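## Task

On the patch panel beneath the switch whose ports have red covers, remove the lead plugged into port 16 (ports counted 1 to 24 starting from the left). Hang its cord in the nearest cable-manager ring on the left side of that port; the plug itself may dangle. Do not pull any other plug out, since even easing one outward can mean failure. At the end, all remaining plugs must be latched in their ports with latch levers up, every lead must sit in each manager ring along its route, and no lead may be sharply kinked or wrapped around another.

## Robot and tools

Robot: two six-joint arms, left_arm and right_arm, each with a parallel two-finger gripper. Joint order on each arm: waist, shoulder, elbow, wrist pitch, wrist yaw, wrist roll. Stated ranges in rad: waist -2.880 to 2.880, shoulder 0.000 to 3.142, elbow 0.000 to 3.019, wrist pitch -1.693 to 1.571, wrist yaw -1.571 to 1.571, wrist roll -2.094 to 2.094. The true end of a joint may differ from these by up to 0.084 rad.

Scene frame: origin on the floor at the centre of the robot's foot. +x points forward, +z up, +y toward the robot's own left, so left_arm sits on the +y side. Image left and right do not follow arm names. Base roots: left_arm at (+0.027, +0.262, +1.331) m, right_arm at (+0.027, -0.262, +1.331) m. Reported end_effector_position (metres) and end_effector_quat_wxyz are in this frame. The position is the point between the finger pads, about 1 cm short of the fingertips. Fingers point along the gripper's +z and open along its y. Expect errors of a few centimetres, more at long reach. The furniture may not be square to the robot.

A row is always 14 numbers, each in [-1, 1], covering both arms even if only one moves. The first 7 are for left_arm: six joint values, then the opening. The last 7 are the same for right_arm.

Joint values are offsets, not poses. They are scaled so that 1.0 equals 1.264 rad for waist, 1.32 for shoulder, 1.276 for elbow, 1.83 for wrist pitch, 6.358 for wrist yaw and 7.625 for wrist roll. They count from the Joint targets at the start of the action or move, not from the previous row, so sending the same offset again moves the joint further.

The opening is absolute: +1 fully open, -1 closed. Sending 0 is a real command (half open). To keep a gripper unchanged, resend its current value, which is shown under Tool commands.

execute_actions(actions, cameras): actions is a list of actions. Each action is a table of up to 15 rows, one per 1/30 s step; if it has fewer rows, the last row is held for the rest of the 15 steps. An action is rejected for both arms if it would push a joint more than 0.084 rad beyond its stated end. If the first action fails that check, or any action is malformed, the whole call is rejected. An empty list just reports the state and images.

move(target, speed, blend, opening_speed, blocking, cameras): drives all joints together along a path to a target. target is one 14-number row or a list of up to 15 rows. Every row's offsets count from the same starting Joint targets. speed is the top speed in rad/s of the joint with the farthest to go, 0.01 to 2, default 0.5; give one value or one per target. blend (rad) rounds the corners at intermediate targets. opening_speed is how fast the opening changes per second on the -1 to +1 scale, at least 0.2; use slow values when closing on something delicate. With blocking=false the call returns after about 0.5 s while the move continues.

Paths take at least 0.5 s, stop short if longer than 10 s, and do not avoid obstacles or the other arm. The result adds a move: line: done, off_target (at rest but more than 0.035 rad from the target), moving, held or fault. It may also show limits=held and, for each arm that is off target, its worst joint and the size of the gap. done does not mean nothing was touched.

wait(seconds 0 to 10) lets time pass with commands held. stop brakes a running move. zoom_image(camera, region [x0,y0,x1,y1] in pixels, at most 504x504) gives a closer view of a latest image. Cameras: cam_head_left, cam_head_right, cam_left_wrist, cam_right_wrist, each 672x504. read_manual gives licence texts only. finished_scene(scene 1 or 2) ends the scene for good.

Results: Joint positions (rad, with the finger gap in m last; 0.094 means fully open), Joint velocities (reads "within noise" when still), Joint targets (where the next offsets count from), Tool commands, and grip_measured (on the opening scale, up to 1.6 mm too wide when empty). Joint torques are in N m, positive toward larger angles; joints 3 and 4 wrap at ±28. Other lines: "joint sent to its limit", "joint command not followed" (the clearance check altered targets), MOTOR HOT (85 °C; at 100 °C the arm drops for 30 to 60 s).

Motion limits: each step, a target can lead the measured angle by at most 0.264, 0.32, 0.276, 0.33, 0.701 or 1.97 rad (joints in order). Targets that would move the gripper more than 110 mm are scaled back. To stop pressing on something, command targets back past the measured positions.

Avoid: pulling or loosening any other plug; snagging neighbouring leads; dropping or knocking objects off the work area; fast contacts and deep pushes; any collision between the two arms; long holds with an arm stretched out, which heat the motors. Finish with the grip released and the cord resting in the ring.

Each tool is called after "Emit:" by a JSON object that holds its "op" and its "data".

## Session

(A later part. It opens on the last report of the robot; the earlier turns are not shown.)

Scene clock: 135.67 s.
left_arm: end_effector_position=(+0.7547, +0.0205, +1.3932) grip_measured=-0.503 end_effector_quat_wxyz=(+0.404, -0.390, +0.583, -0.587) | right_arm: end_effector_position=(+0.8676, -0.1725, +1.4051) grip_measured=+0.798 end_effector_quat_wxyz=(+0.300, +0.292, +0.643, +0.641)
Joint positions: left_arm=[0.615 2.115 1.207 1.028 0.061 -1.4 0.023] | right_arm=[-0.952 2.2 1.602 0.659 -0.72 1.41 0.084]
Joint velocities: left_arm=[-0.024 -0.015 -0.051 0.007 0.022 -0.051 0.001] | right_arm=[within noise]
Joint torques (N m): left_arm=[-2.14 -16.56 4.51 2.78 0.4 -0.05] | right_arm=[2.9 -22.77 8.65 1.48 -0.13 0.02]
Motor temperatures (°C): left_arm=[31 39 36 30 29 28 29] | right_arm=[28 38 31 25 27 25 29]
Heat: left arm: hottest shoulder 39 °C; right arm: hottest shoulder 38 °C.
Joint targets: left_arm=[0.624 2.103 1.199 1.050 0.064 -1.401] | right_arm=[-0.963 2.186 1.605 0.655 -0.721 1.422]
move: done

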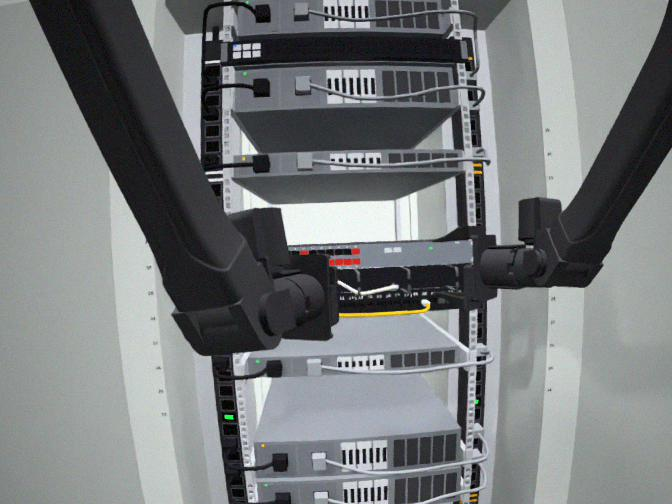

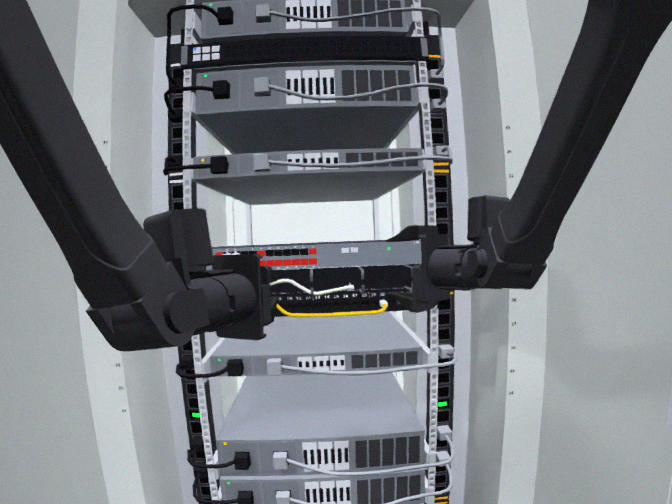

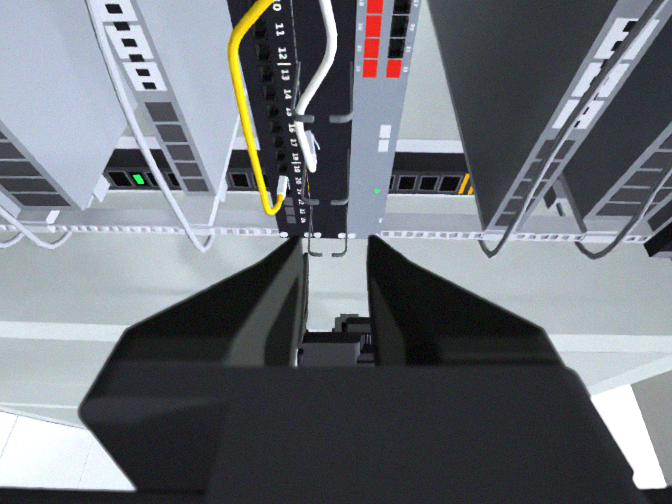

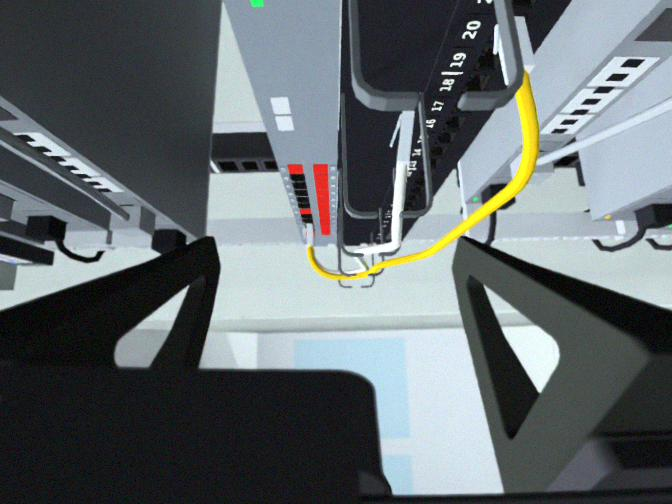

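Emit:
{"op": "move", "data": {"target": [0.4, -0.1, -0.2, 0.1, 0, 0, -0.5, -0.3, -0.15, -0.3, 0.0, 0, 0, 0.8], "speed": 0.5}}

Scene clock: 137.73 s.
left_arm: end_effector_position=(+0.7069, +0.3918, +1.3770) grip_measured=-0.503 end_effector_quat_wxyz=(+0.555, -0.510, +0.486, -0.442) | right_arm: end_effector_position=(+0.7420, -0.4450, +1.3383) grip_measured=+0.798 end_effector_quat_wxyz=(+0.334, +0.476, +0.617, +0.530)
Joint positions: left_arm=[1.135 1.982 0.951 1.211 0.063 -1.4 0.023] | right_arm=[-1.342 2.021 1.224 0.659 -0.72 1.41 0.084]
Joint velocities: within noise
Joint torques (N m): left_arm=[-1.79 -14.15 3.15 2.77 0.23 -0.04] | right_arm=[1.79 -21.36 6.63 1.43 -0.16 0.01]
Motor temperatures (°C): left_arm=[31 39 35 30 29 28 29] | right_arm=[28 39 32 25 27 25 29]
Heat: left arm: hottest shoulder 39 °C; right arm: hottest shoulder 39 °C.
Joint targets: left_arm=[1.130 1.971 0.944 1.233 0.064 -1.401] | right_arm=[-1.342 1.988 1.222 0.655 -0.721 1.422]
move: done

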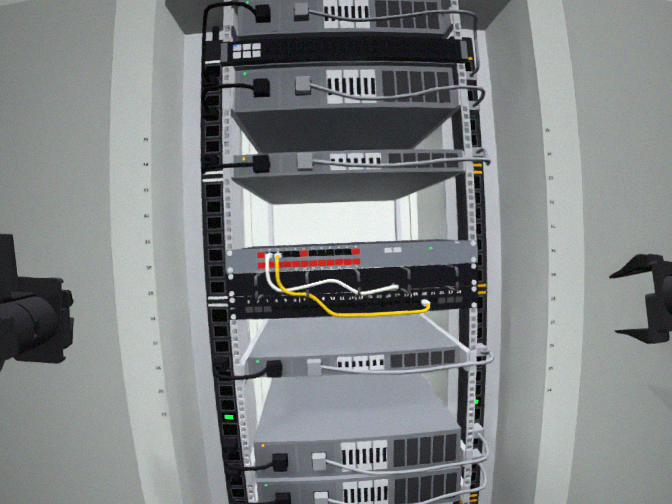

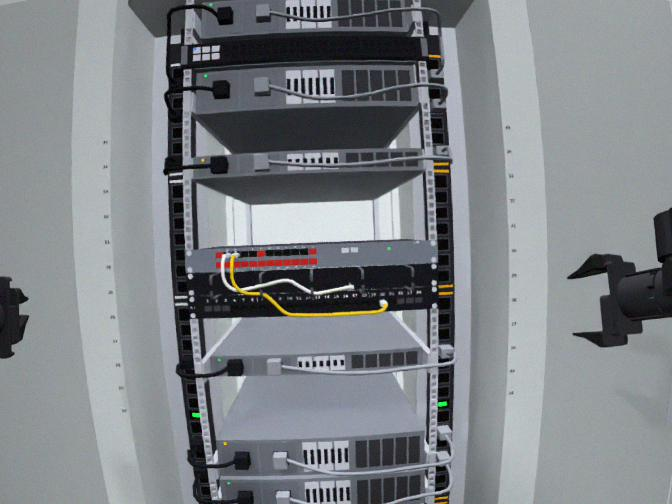

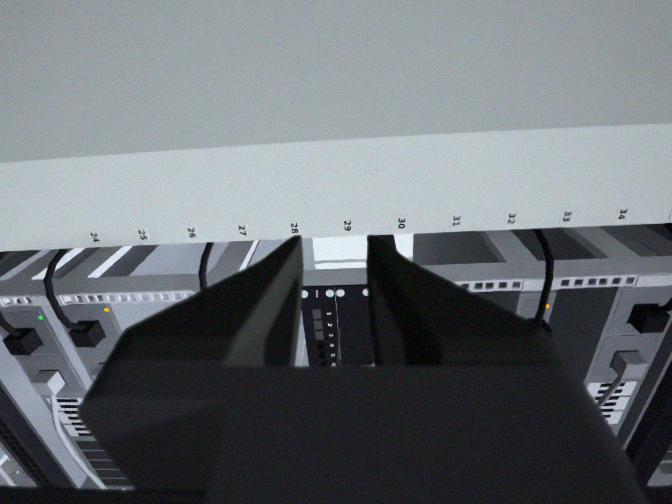

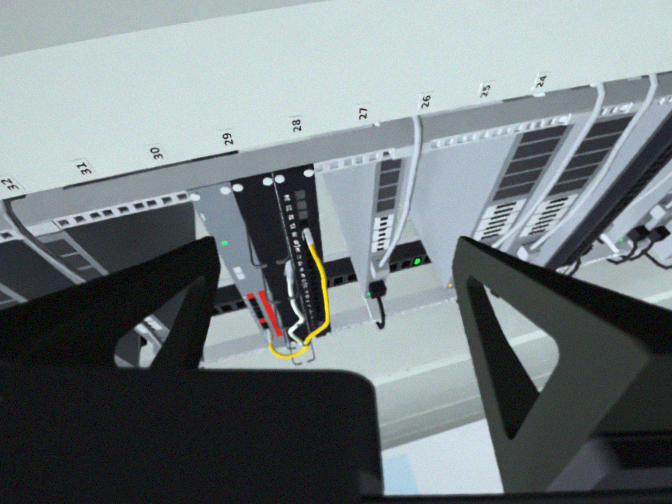

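Emit:
{"op": "zoom_image", "data": {"camera": "cam_head_left", "region": [220, 230, 480, 330]}}

Emit:
{"op": "zoom_image", "data": {"camera": "cam_head_right", "region": [190, 240, 320, 330]}}

Emit:
{"op": "zoom_image", "data": {"camera": "cam_right_wrist", "region": [220, 160, 360, 380]}}

Scaled by 1.938 from the camera's 672x504 image, which has a finer 960x720 frame.

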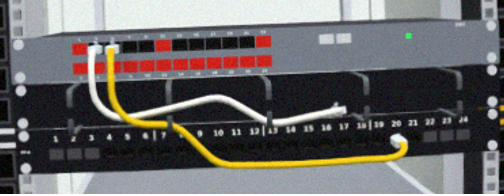

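Scaled by 3.877 from the camera's 672x504 image, which has a finer 960x720 frame.

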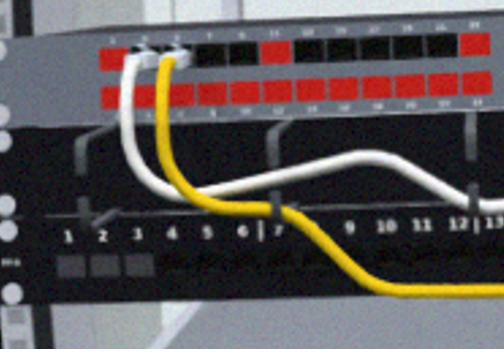

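Scaled by 2.291 from the camera's 672x504 image, which has a finer 960x720 frame.

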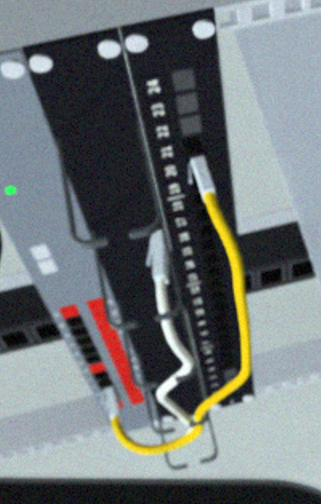

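Emit:
{"op": "finished_scene", "data": {"scene": 1}}

The scene is finished: the task was done.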